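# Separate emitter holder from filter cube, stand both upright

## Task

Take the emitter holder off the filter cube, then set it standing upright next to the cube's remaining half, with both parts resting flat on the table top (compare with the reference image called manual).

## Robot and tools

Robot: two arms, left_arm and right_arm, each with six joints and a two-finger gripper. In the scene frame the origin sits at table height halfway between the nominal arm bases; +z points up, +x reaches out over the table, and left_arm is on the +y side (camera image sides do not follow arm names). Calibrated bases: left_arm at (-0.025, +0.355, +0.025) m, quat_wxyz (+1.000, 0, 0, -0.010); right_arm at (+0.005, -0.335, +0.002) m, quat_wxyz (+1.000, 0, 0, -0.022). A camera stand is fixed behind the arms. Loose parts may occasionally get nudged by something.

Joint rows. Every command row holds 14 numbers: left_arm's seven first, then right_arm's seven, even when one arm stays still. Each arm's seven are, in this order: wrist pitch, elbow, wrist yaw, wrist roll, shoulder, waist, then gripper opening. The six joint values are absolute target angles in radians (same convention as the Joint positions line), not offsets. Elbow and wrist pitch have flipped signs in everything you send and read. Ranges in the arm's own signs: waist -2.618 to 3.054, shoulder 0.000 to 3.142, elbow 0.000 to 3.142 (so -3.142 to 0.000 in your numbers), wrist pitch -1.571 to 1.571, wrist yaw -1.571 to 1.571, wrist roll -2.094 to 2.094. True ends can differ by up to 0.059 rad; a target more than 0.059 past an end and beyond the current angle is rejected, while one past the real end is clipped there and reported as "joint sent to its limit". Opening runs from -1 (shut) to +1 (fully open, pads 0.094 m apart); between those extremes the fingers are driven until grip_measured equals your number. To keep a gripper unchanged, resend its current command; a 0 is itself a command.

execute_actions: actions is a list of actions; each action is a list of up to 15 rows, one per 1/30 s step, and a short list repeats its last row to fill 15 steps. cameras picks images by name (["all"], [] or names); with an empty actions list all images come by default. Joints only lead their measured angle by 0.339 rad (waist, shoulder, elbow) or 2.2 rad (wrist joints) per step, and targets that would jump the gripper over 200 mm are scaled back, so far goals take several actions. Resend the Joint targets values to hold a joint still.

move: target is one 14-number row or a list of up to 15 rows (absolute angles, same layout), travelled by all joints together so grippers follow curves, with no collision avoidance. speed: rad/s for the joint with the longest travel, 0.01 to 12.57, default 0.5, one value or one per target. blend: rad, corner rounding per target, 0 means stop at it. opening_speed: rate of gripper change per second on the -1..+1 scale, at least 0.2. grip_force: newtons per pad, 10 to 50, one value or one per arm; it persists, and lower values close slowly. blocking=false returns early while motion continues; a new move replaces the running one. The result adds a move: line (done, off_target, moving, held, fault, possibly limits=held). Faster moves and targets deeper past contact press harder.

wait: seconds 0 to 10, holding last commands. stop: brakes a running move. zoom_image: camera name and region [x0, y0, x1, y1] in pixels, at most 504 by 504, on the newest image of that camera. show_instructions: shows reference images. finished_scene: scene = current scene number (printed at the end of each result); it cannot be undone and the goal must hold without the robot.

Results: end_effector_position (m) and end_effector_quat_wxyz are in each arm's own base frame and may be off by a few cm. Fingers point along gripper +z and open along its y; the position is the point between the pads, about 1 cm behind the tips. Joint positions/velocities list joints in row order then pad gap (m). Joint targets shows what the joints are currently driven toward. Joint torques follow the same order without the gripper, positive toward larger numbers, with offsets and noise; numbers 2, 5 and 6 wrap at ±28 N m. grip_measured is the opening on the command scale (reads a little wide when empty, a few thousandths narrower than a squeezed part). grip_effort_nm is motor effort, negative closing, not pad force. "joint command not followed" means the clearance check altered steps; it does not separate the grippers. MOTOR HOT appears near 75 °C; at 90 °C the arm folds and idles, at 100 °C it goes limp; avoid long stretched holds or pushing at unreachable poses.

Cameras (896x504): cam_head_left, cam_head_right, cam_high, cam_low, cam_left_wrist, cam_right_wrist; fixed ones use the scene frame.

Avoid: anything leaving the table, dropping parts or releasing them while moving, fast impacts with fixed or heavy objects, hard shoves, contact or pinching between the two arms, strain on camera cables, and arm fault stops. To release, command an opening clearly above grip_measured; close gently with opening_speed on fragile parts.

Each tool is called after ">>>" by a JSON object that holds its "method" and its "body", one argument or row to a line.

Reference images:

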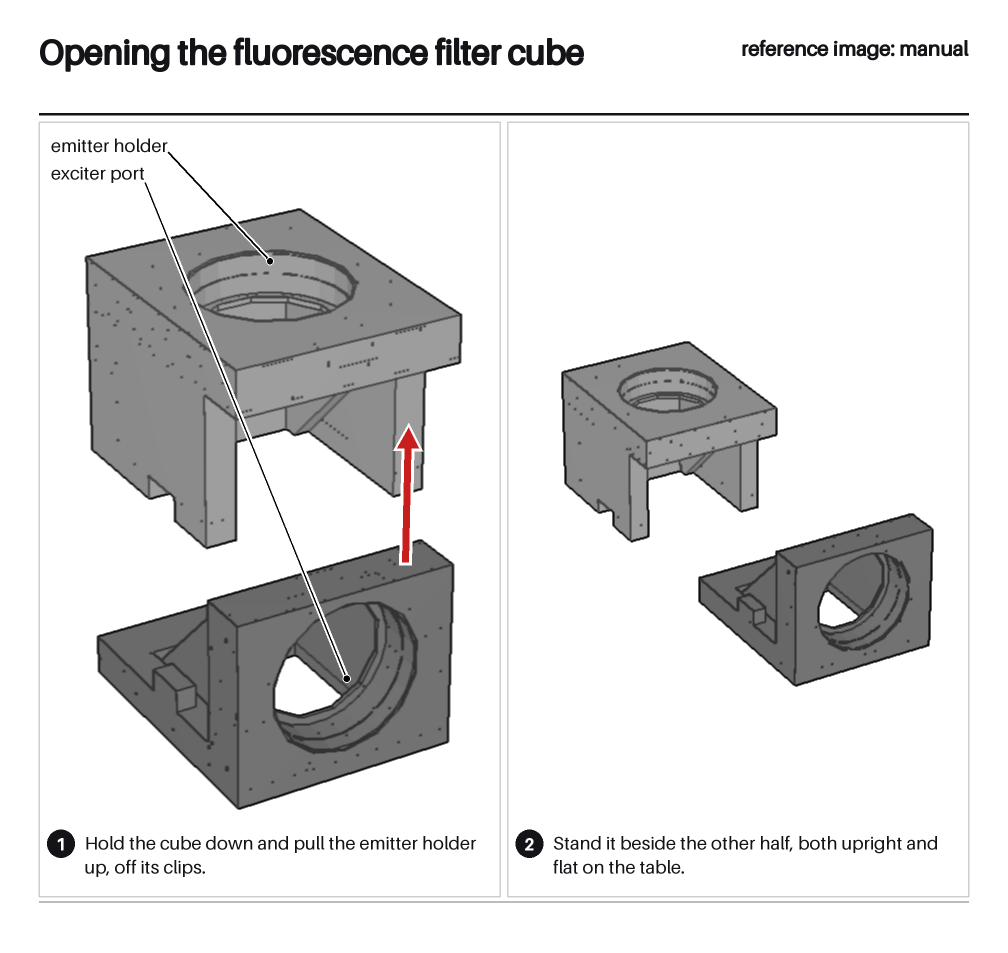

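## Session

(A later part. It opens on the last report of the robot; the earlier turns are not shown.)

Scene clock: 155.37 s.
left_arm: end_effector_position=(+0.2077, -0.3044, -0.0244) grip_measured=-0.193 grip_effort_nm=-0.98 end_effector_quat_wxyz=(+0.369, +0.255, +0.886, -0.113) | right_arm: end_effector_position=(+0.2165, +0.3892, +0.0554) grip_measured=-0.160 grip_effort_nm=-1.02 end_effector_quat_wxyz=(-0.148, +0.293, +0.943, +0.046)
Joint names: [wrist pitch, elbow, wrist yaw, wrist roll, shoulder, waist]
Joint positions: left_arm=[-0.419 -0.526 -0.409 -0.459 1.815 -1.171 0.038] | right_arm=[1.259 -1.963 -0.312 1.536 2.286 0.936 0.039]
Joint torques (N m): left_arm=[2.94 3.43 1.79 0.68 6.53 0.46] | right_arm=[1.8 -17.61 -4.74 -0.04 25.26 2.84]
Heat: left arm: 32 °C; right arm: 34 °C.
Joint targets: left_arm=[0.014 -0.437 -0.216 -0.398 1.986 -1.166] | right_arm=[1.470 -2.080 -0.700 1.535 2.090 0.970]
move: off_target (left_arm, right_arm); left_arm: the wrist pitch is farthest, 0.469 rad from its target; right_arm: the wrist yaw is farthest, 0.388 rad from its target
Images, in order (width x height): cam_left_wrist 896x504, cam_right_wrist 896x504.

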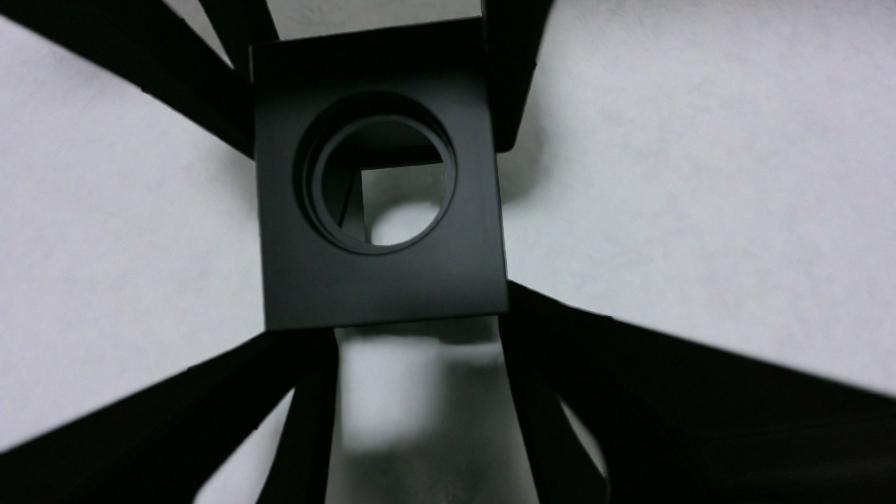

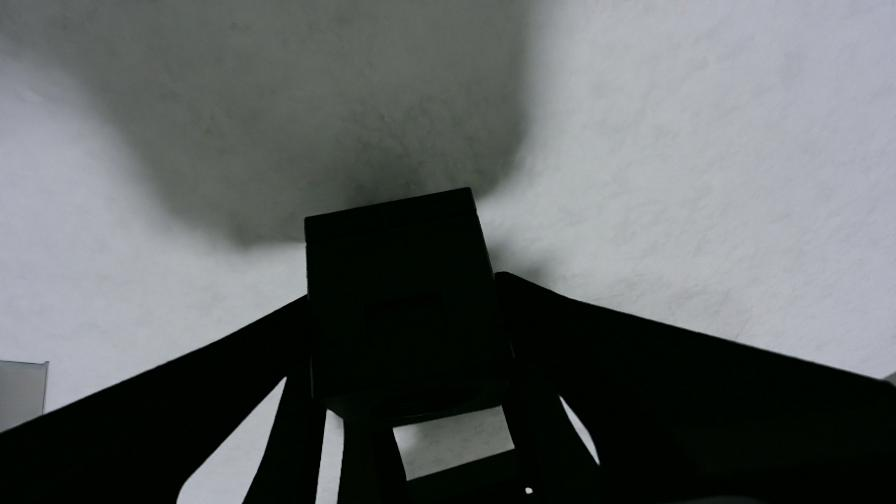

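>>> {"method": "move", "body": {
  "target": [
    [-0.2,-0.48,-0.30,-0.393,1.85,-1.165,-0.35,1.19,-1.87,-0.30,1.535,2.32,0.970,-0.35],
    [-0.338,-0.520,-0.366,-0.393,1.738,-1.168,-0.35,1.19,-1.87,-0.28,1.535,2.34,0.970,-0.35],
    [-0.338,-0.520,-0.366,-0.393,1.738,-1.168,0.6,1.19,-1.87,-0.28,1.535,2.34,0.970,-0.35],
    [0.063,-0.456,-0.4146,-0.4557,1.276,-1.266,1,1.19,-1.87,-0.28,1.535,2.34,0.970,-0.35],
    [0.5,-1.0,-0.3,-0.3,0.7,-0.7,1,1.345,-2.033,-0.2732,1.535,2.235,0.970,-0.35]
  ],
  "speed": [0.4,0.3,0.3,0.5,0.7]
}}

>>> {"method": "move", "body": {
  "target": [
    [0.5,-1.0,-0.3,-0.3,0.7,-0.7,1,1.44,-2.10,-0.2656,1.326,2.27,0.855,-0.35],
    [0.5,-1.0,-0.3,-0.3,0.7,-0.7,1,1.285,-1.94,-0.2656,1.326,2.35,0.855,-0.35]
  ],
  "speed": [0.3,0.15],
  "cameras": ["cam_right_wrist","cam_left_wrist","cam_head_left"]
}}

Scene clock: 166.40 s.
left_arm: end_effector_position=(+0.2438, -0.1352, +0.3703) grip_measured=+0.998 grip_effort_nm=0.13 end_effector_quat_wxyz=(+0.606, +0.057, +0.767, -0.201) | right_arm: end_effector_position=(+0.2110, +0.3925, +0.0665) grip_measured=-0.160 grip_effort_nm=-1.02 end_effector_quat_wxyz=(-0.130, +0.275, +0.952, +0.041)
Joint names: [wrist pitch, elbow, wrist yaw, wrist roll, shoulder, waist]
Joint positions: left_arm=[0.488 -0.995 -0.306 -0.306 0.701 -0.706 0.094] | right_arm=[1.301 -2.006 -0.274 1.528 2.28 0.965 0.039]
Joint torques (N m): left_arm=[-1.83 -5.67 0.01 0.03 0.73 0.51] | right_arm=[0.16 -8.54 -0.14 0.06 -16.01 0.36]
Heat: left arm: 32 °C; right arm: 37 °C.
Joint targets: left_arm=[0.500 -1.000 -0.300 -0.300 0.700 -0.700] | right_arm=[1.345 -2.033 -0.273 1.535 2.235 0.970]
move: off_target (right_arm); target 3's new numbers were sent with left_arm's wrist pitch 0.045 rad from that target; right_arm: the shoulder is farthest, 0.045 rad from its target

Scene clock: 169.17 s.
left_arm: end_effector_position=(+0.2437, -0.1352, +0.3701) grip_measured=+0.998 grip_effort_nm=0.13 end_effector_quat_wxyz=(+0.606, +0.057, +0.768, -0.201) | right_arm: end_effector_position=(+0.2460, +0.3581, +0.0415) grip_measured=-0.160 grip_effort_nm=-1.02 end_effector_quat_wxyz=(-0.139, +0.236, +0.961, +0.031)
Joint names: [wrist pitch, elbow, wrist yaw, wrist roll, shoulder, waist]
Joint positions: left_arm=[0.489 -0.995 -0.306 -0.306 0.701 -0.706 0.094] | right_arm=[1.294 -1.966 -0.277 1.324 2.317 0.853 0.039]
Joint torques (N m): left_arm=[-1.89 -5.64 0.01 0.04 0.8 0.55] | right_arm=[-0.22 -3.36 -0.07 0.01 -9.58 0.17]
Heat: left arm: 32 °C; right arm: 36 °C.
Joint targets: left_arm=[0.500 -1.000 -0.300 -0.300 0.700 -0.700] | right_arm=[1.285 -1.940 -0.266 1.326 2.350 0.855]
move: done
Images, in order (width x height): cam_head_left 896x504, cam_left_wrist 896x504, cam_right_wrist 896x504.

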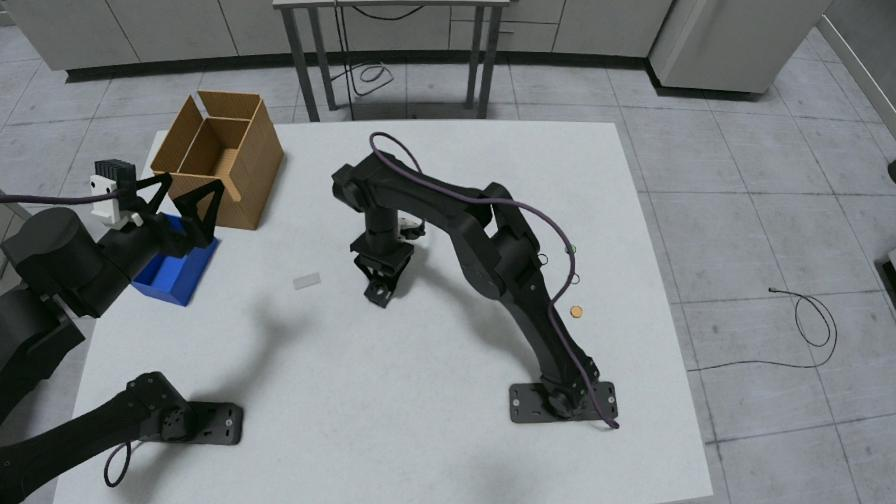

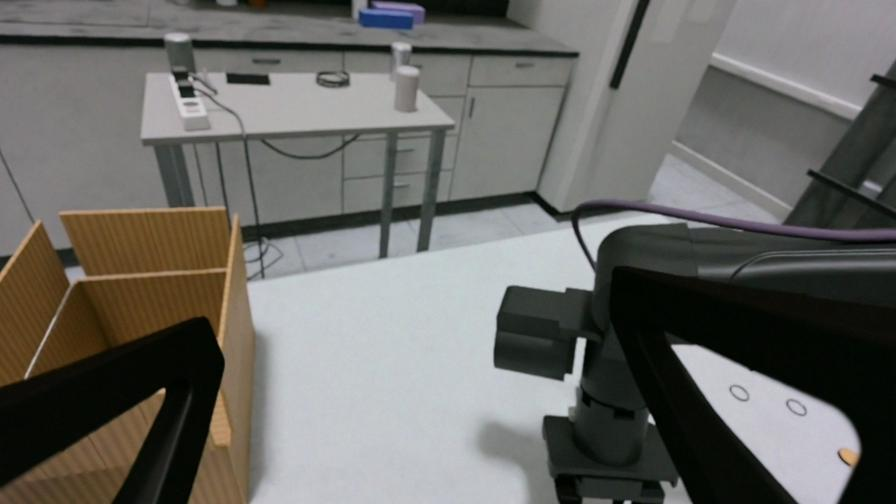

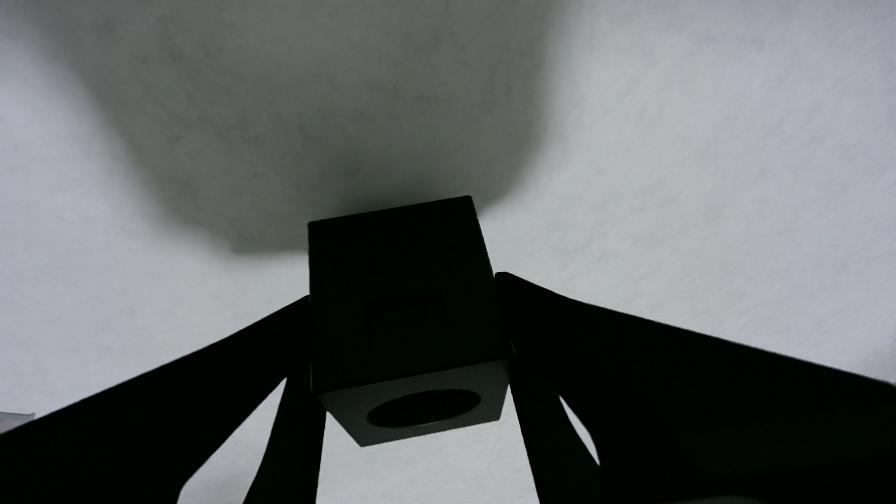

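>>> {"method": "execute_actions", "body": {
  "actions": []
}}

Scene clock: 171.53 s.
left_arm: end_effector_position=(+0.2437, -0.1352, +0.3701) grip_measured=+0.998 grip_effort_nm=0.13 end_effector_quat_wxyz=(+0.606, +0.057, +0.768, -0.201) | right_arm: end_effector_position=(+0.2460, +0.3581, +0.0415) grip_measured=-0.160 grip_effort_nm=-1.02 end_effector_quat_wxyz=(-0.139, +0.236, +0.961, +0.031)
Joint names: [wrist pitch, elbow, wrist yaw, wrist roll, shoulder, waist]
Joint positions: left_arm=[0.489 -0.995 -0.306 -0.306 0.701 -0.706 0.094] | right_arm=[1.294 -1.966 -0.277 1.324 2.317 0.853 0.039]
Joint velocities: within noise
Joint torques (N m): left_arm=[-1.87 -5.64 0.01 0.04 0.75 0.5] | right_arm=[-0.22 -3.4 -0.04 0 -9.65 0.2]
Heat: left arm: 32 °C; right arm: 35 °C.
Joint targets: left_arm=[0.500 -1.000 -0.300 -0.300 0.700 -0.700] | right_arm=[1.285 -1.940 -0.266 1.326 2.350 0.855]
Tool commands: left_gripper/opening=+1.0 right_gripper/opening=-0.35

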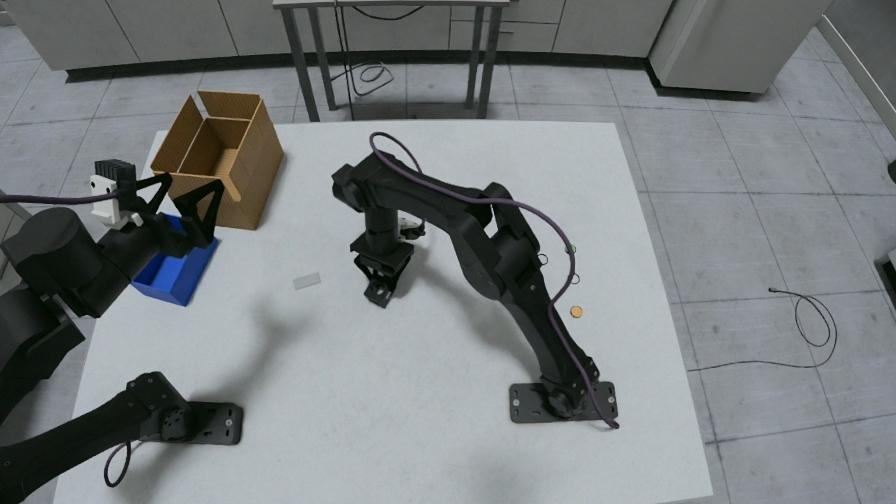

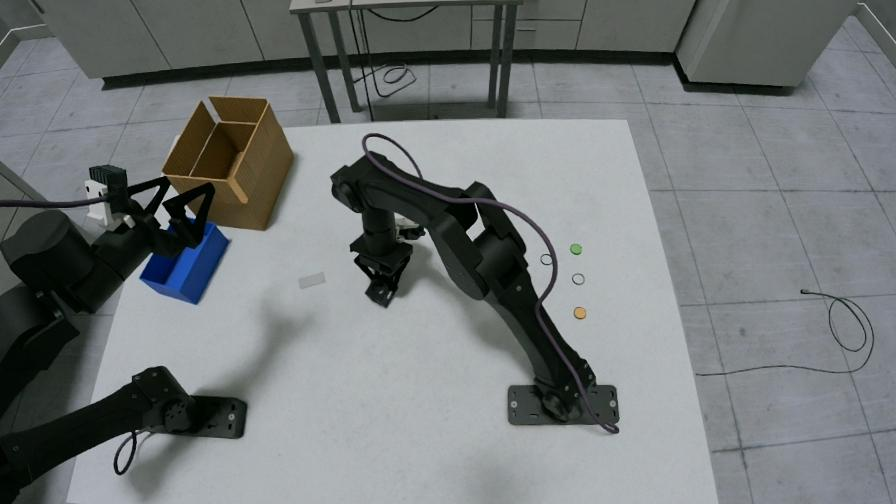

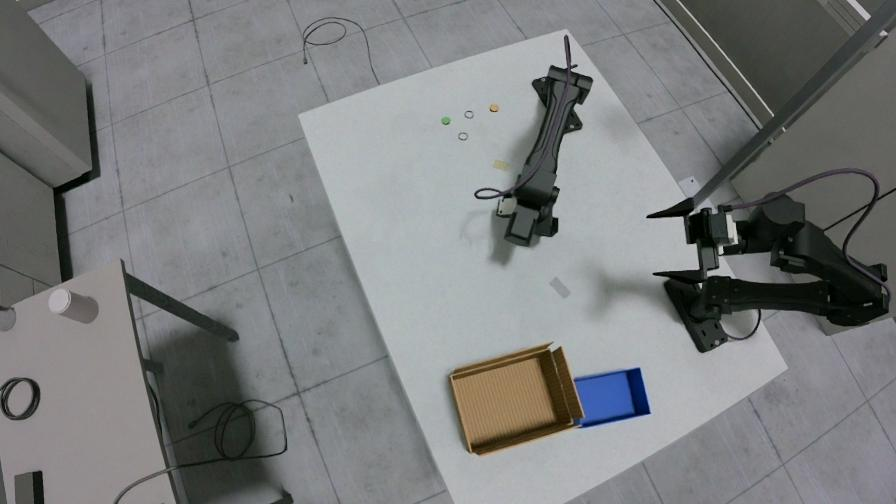

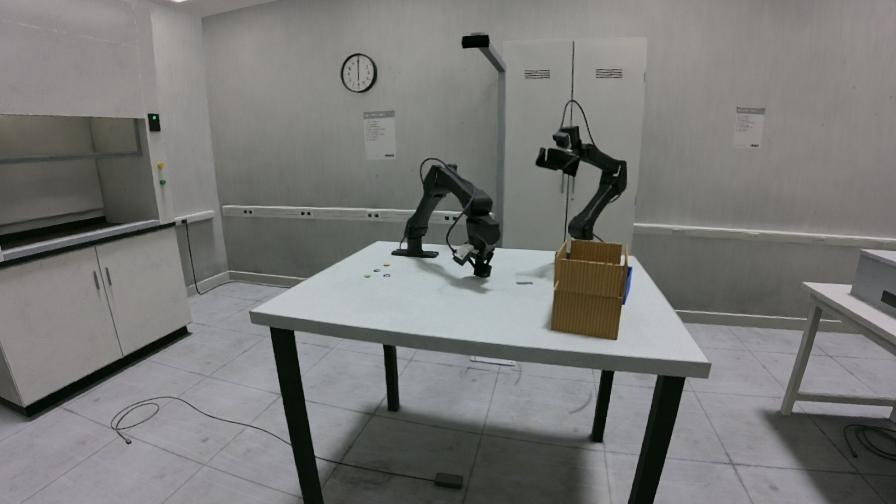

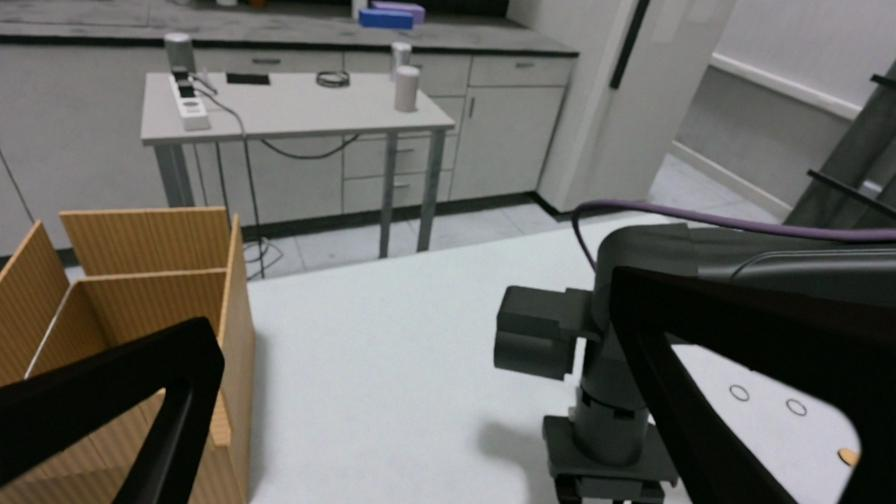

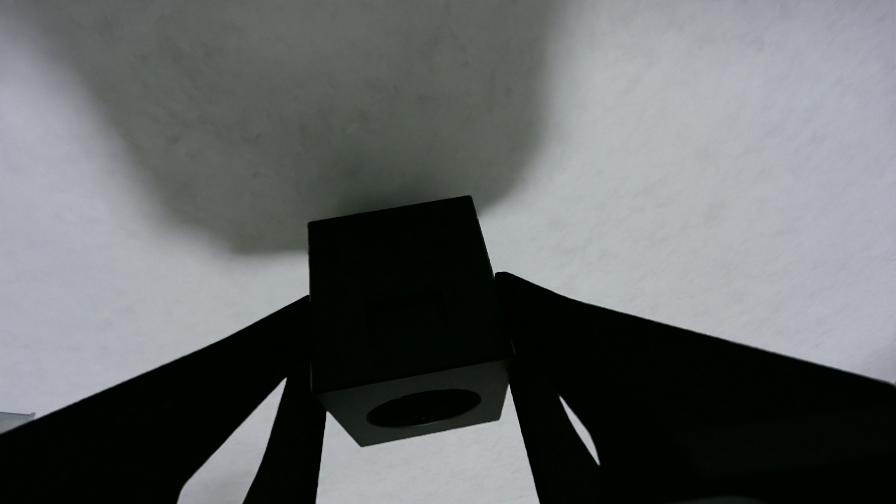

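>>> {"method": "move", "body": {
  "target": [
    [0.5,-1.0,-0.3,-0.3,0.7,-0.7,1,1.285,-1.94,-0.2656,1.326,2.385,0.855,-0.35],
    [0.5,-1.0,-0.3,-0.3,0.7,-0.7,1,1.285,-1.94,-0.2656,1.326,2.37,0.855,0.2],
    [0.5,-1.0,-0.3,-0.3,0.7,-0.7,1,1.285,-1.82,-0.2656,1.326,2.05,0.855,0.5]
  ],
  "speed": [0.1,0.1,0.4],
  "opening_speed": 0.6,
  "cameras": ["all"]
}}

Scene clock: 177.77 s.
left_arm: end_effector_position=(+0.2437, -0.1352, +0.3701) grip_measured=+0.998 grip_effort_nm=0.13 end_effector_quat_wxyz=(+0.606, +0.057, +0.768, -0.201) | right_arm: end_effector_position=(+0.2370, +0.3446, +0.1023) grip_measured=+0.497 grip_effort_nm=0.14 end_effector_quat_wxyz=(-0.107, +0.228, +0.964, +0.088)
Joint names: [wrist pitch, elbow, wrist yaw, wrist roll, shoulder, waist]
Joint positions: left_arm=[0.489 -0.995 -0.306 -0.306 0.701 -0.706 0.094] | right_arm=[1.262 -1.831 -0.273 1.321 2.083 0.849 0.07]
Joint torques (N m): left_arm=[-1.88 -5.72 0 0.04 0.73 0.5] | right_arm=[-0.16 -4.96 -0.11 0.03 -13.48 0.47]
Heat: left arm: 32 °C; right arm: 34 °C.
Joint targets: left_arm=[0.500 -1.000 -0.300 -0.300 0.700 -0.700] | right_arm=[1.285 -1.820 -0.266 1.326 2.050 0.855]
move: done; target 2's new numbers were sent with right_arm's shoulder 0.049 rad from that target

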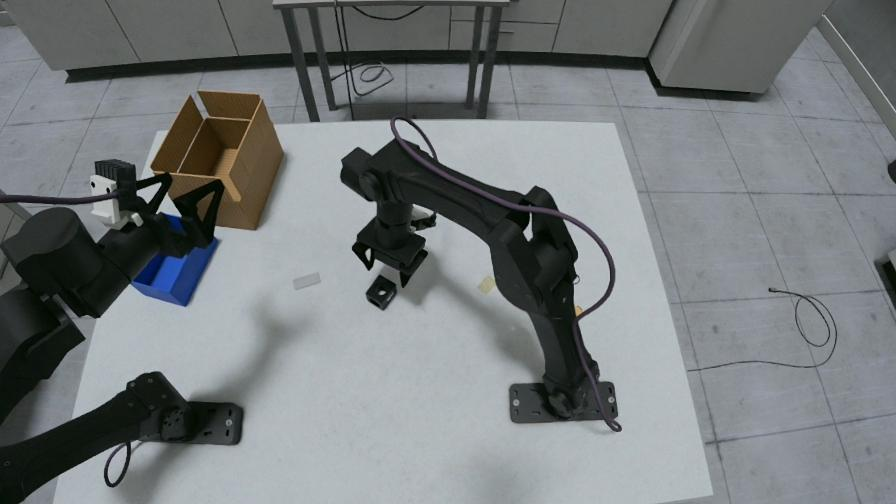

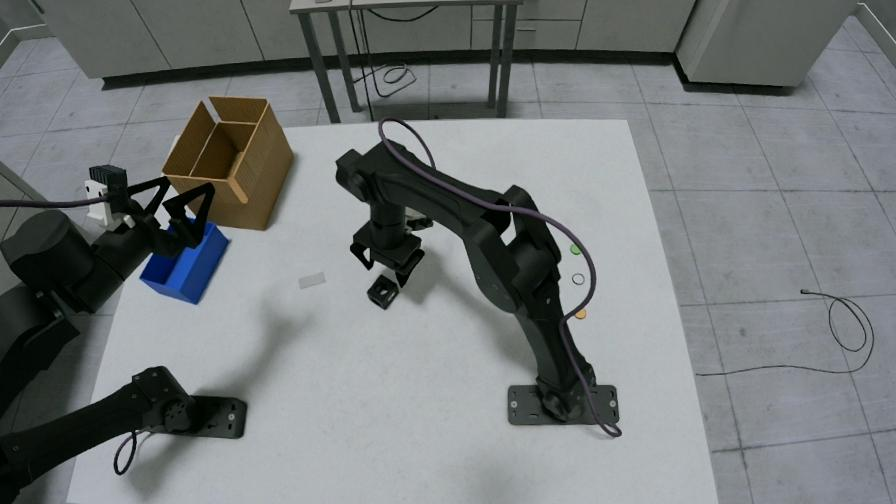

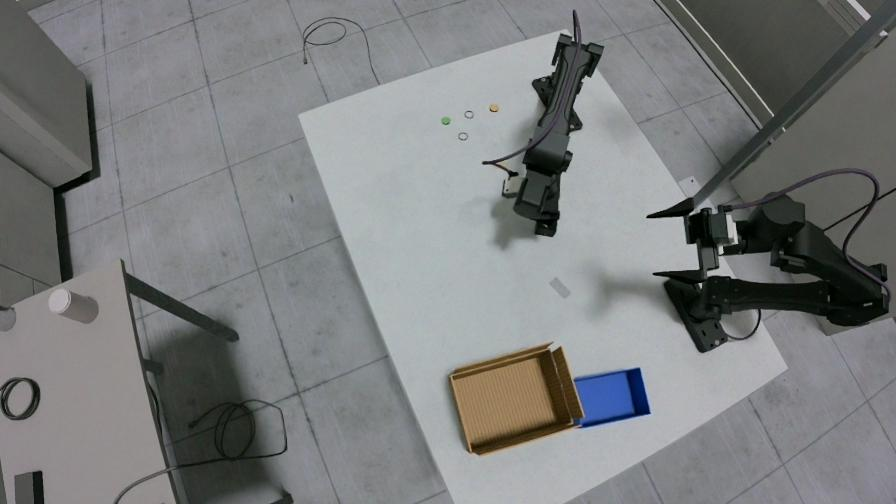

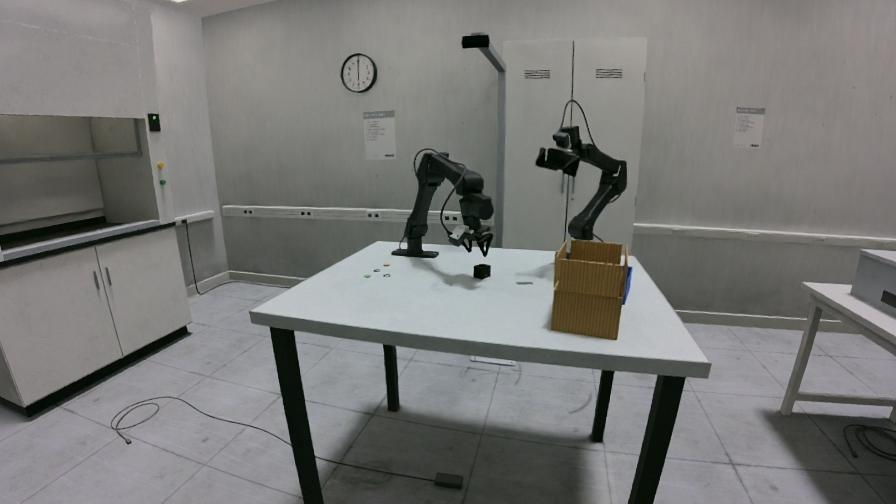

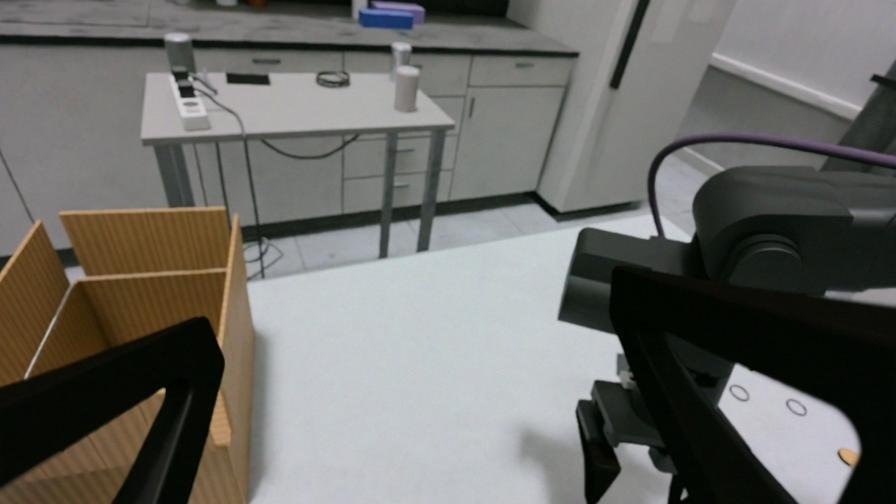

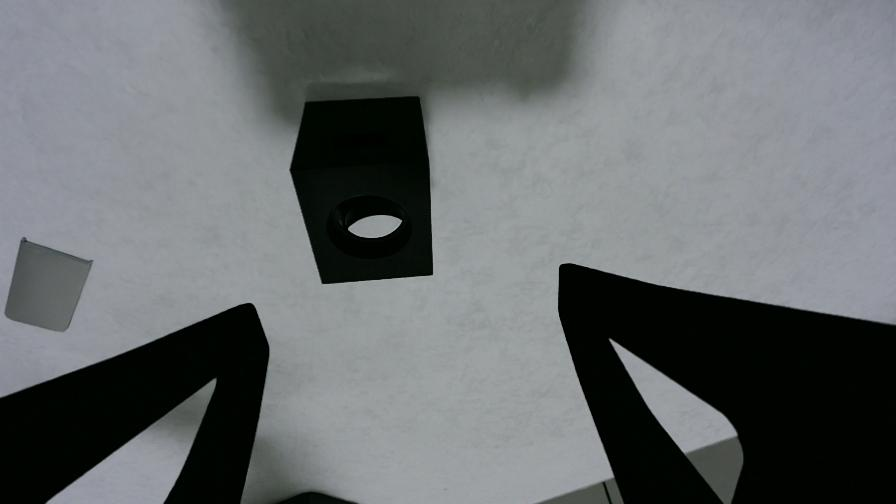

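>>> {"method": "move", "body": {
  "target": [0.5,-1.0,-0.3,-0.3,0.7,-0.7,-1,1.285,-1.82,-0.2656,1.326,2.05,0.855,0.5],
  "cameras": ["cam_left_wrist","cam_high"]
}}

>>> {"method": "zoom_image", "body": {
  "camera": "cam_left_wrist",
  "region": [300, 220, 600, 420]
}}

>>> {"method": "zoom_image", "body": {
  "camera": "cam_high",
  "region": [620, 170, 780, 300]
}}

Scene clock: 185.00 s.
left_arm: end_effector_position=(+0.2437, -0.1352, +0.3701) grip_measured=-0.994 grip_effort_nm=-0.26 end_effector_quat_wxyz=(+0.606, +0.057, +0.768, -0.201) | right_arm: end_effector_position=(+0.2370, +0.3446, +0.1023) grip_measured=+0.497 grip_effort_nm=0.15 end_effector_quat_wxyz=(-0.107, +0.228, +0.964, +0.088)
Joint names: [wrist pitch, elbow, wrist yaw, wrist roll, shoulder, waist]
Joint positions: left_arm=[0.489 -0.995 -0.306 -0.306 0.701 -0.706 0] | right_arm=[1.262 -1.831 -0.273 1.321 2.083 0.849 0.07]
Joint torques (N m): left_arm=[-1.88 -5.68 0.01 0.05 0.73 0.57] | right_arm=[-0.16 -5.01 -0.1 0.05 -13.49 0.39]
Heat: left arm: 32 °C; right arm: 33 °C.
Joint targets: left_arm=[0.500 -1.000 -0.300 -0.300 0.700 -0.700] | right_arm=[1.285 -1.820 -0.266 1.326 2.050 0.855]
move: done
Images, in order (width x height): cam_high 896x504, cam_left_wrist 896x504.

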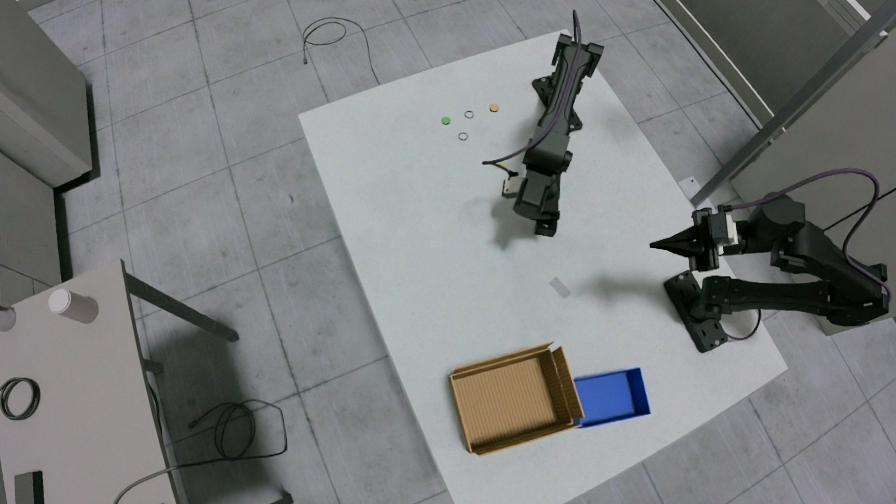

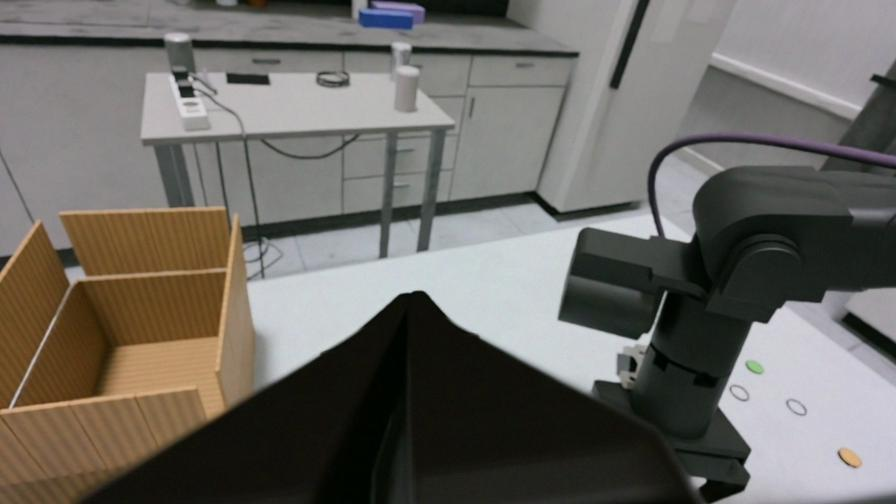

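Scaled by 1.680 from the camera's 896x504 image, which has a finer 1280x720 frame.

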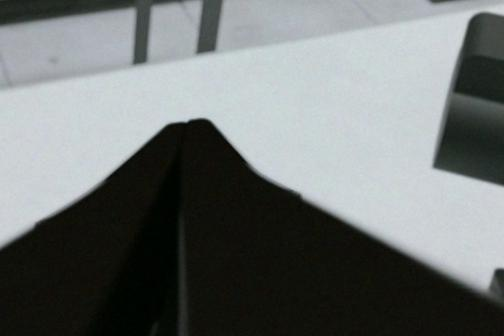

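Scaled by 3.150 from the camera's 896x504 image, which has a finer 1280x720 frame.

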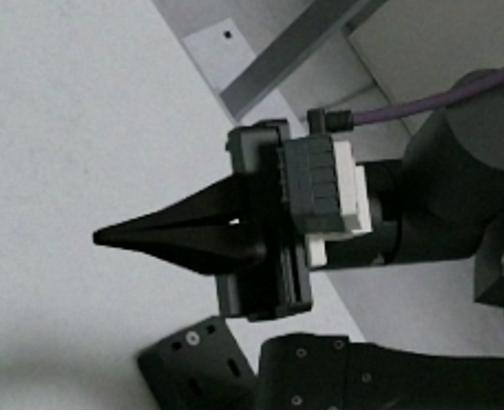

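>>> {"method": "move", "body": {
  "target": [-0.84,-0.40,-0.725,-0.426,1.75,-1.347,-1,1.285,-1.82,-0.2656,1.326,2.05,0.855,0.5],
  "cameras": ["all"]
}}

Scene clock: 189.50 s.
left_arm: end_effector_position=(+0.1982, -0.3239, +0.0546) grip_measured=-0.994 grip_effort_nm=-0.25 end_effector_quat_wxyz=(+0.535, +0.202, +0.802, -0.173) | right_arm: end_effector_position=(+0.2370, +0.3446, +0.1023) grip_measured=+0.497 grip_effort_nm=0.14 end_effector_quat_wxyz=(-0.107, +0.228, +0.964, +0.088)
Joint names: [wrist pitch, elbow, wrist yaw, wrist roll, shoulder, waist]
Joint positions: left_arm=[-0.825 -0.406 -0.715 -0.415 1.738 -1.341 0] | right_arm=[1.262 -1.831 -0.273 1.321 2.083 0.849 0.07]
Joint torques (N m): left_arm=[-1.93 -2.95 -0.32 -0.17 -4.38 -0.42] | right_arm=[-0.15 -5.04 -0.08 0.04 -13.48 0.46]
Heat: left arm: 32 °C; right arm: 33 °C.
Joint targets: left_arm=[-0.840 -0.400 -0.725 -0.426 1.750 -1.347] | right_arm=[1.285 -1.820 -0.266 1.326 2.050 0.855]
move: done

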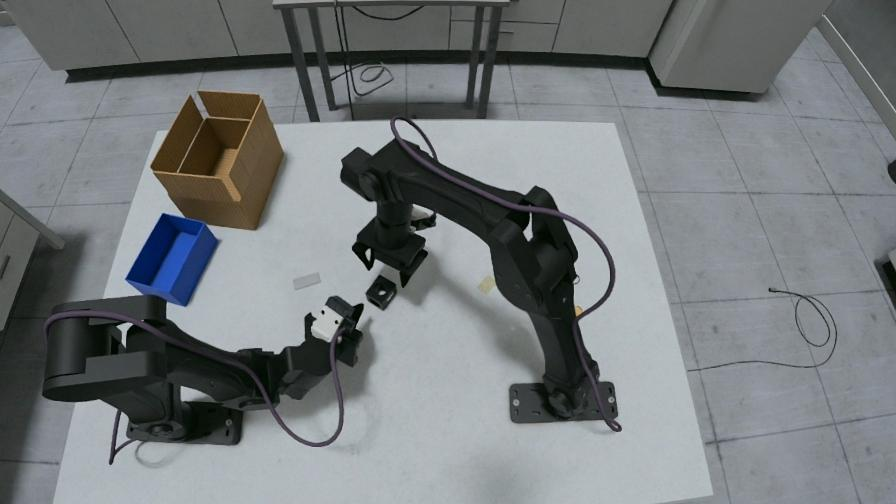

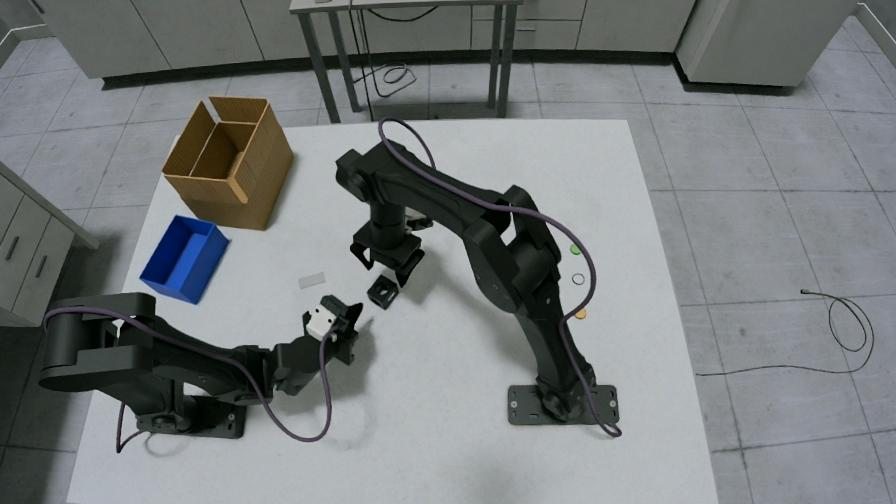

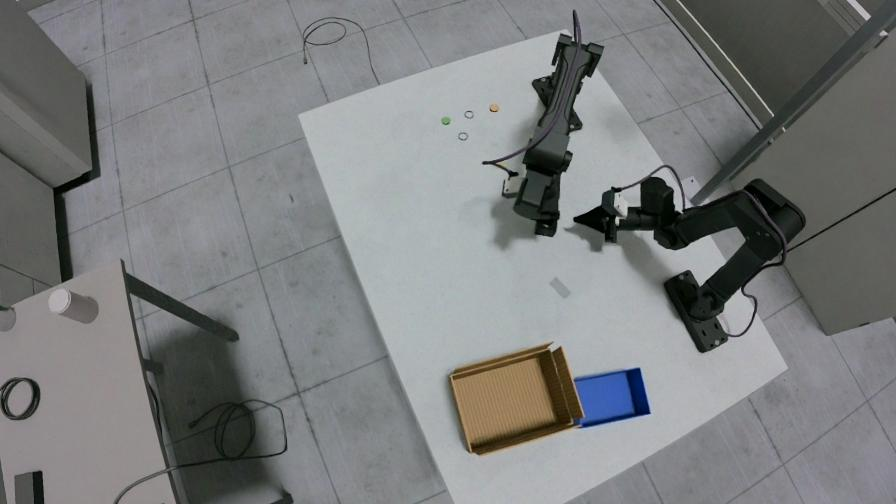

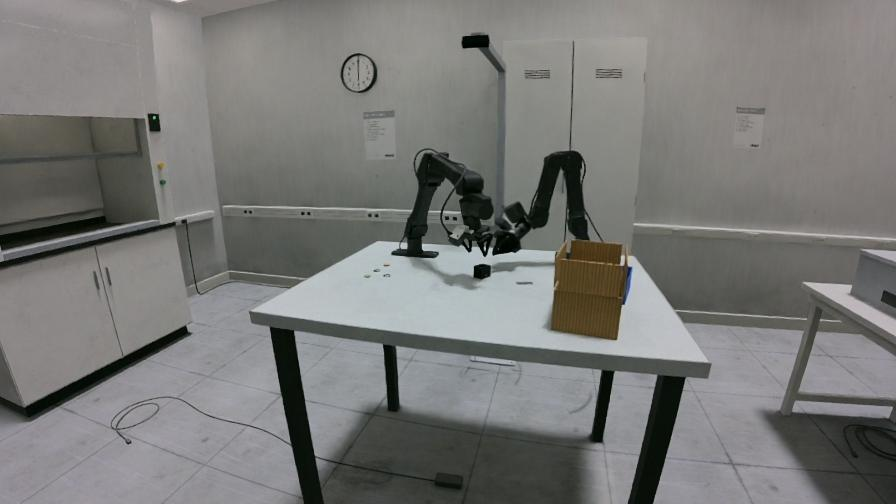

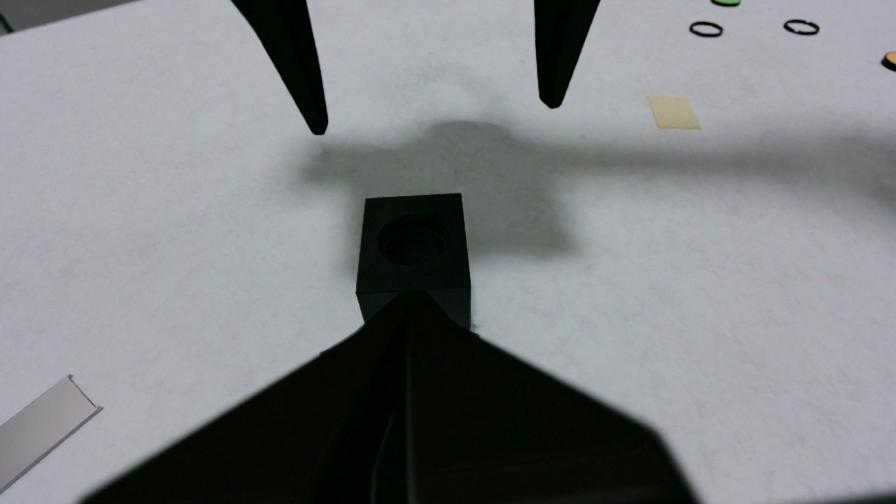

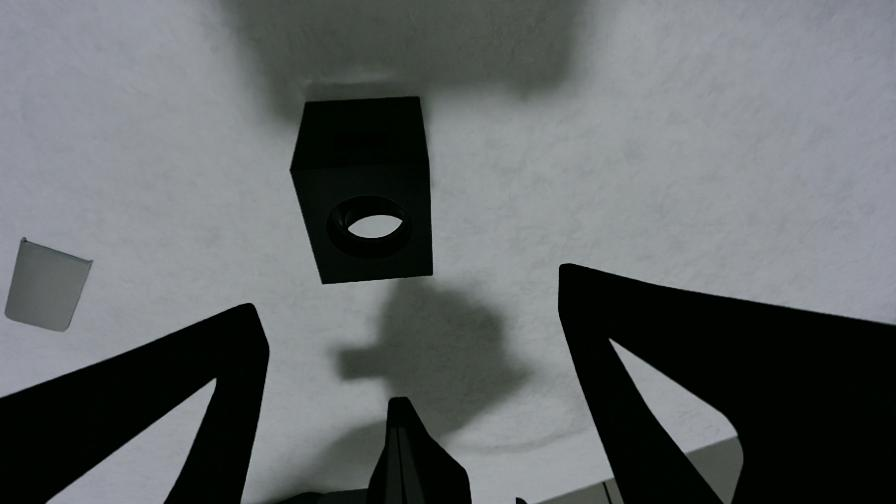

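>>> {"method": "move", "body": {
  "target": [-1.26,-0.44,-0.565,-0.262,2.14,-1.222,-1,1.285,-1.82,-0.2656,1.326,2.05,0.855,0.5],
  "cameras": ["cam_left_wrist","cam_right_wrist","cam_low"]
}}

>>> {"method": "zoom_image", "body": {
  "camera": "cam_left_wrist",
  "region": [300, 180, 540, 350]
}}

>>> {"method": "zoom_image", "body": {
  "camera": "cam_right_wrist",
  "region": [270, 80, 510, 350]
}}

Scene clock: 193.60 s.
left_arm: end_effector_position=(+0.2229, -0.3317, -0.0041) grip_measured=-0.994 grip_effort_nm=-0.26 end_effector_quat_wxyz=(+0.536, +0.244, +0.790, -0.171) | right_arm: end_effector_position=(+0.2370, +0.3446, +0.1023) grip_measured=+0.497 grip_effort_nm=0.14 end_effector_quat_wxyz=(-0.107, +0.228, +0.964, +0.088)
Joint names: [wrist pitch, elbow, wrist yaw, wrist roll, shoulder, waist]
Joint positions: left_arm=[-1.244 -0.427 -0.57 -0.265 2.123 -1.228 0] | right_arm=[1.262 -1.831 -0.273 1.321 2.083 0.849 0.07]
Joint torques (N m): left_arm=[-2.02 -2.73 -0.12 -0.04 -5.37 0.5] | right_arm=[-0.16 -5.03 -0.09 0.03 -13.48 0.39]
Heat: left arm: 32 °C; right arm: 33 °C.
Joint targets: left_arm=[-1.260 -0.440 -0.565 -0.262 2.140 -1.222] | right_arm=[1.285 -1.820 -0.266 1.326 2.050 0.855]
move: done
Images, in order (width x height): cam_low 896x504, cam_left_wrist 896x504, cam_right_wrist 896x504.

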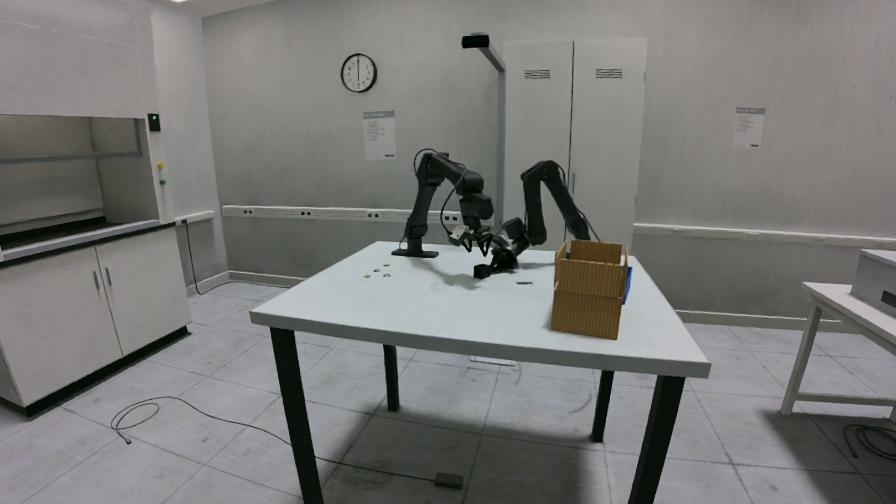

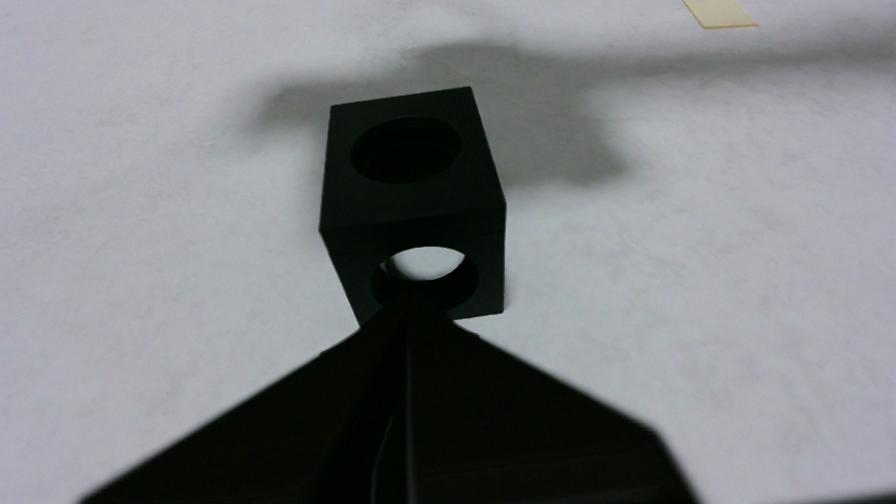

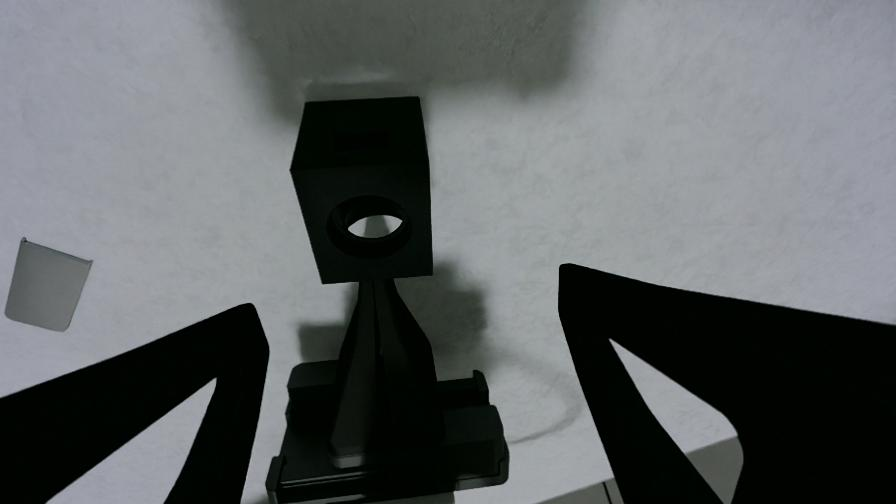

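Scaled by 2.100 from the camera's 896x504 image, which has a finer 1280x720 frame.

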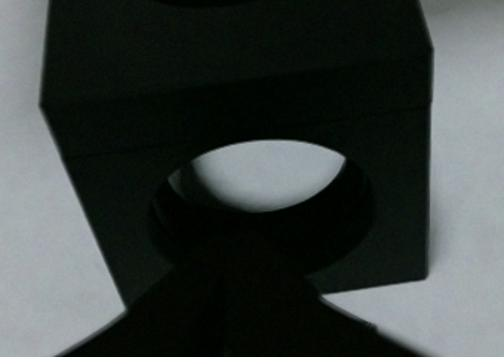

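Scaled by 1.867 from the camera's 896x504 image, which has a finer 1280x720 frame.

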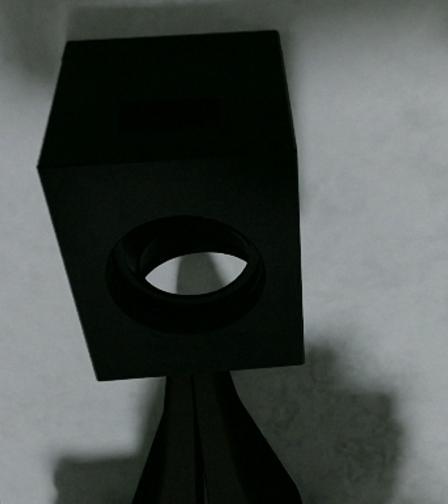

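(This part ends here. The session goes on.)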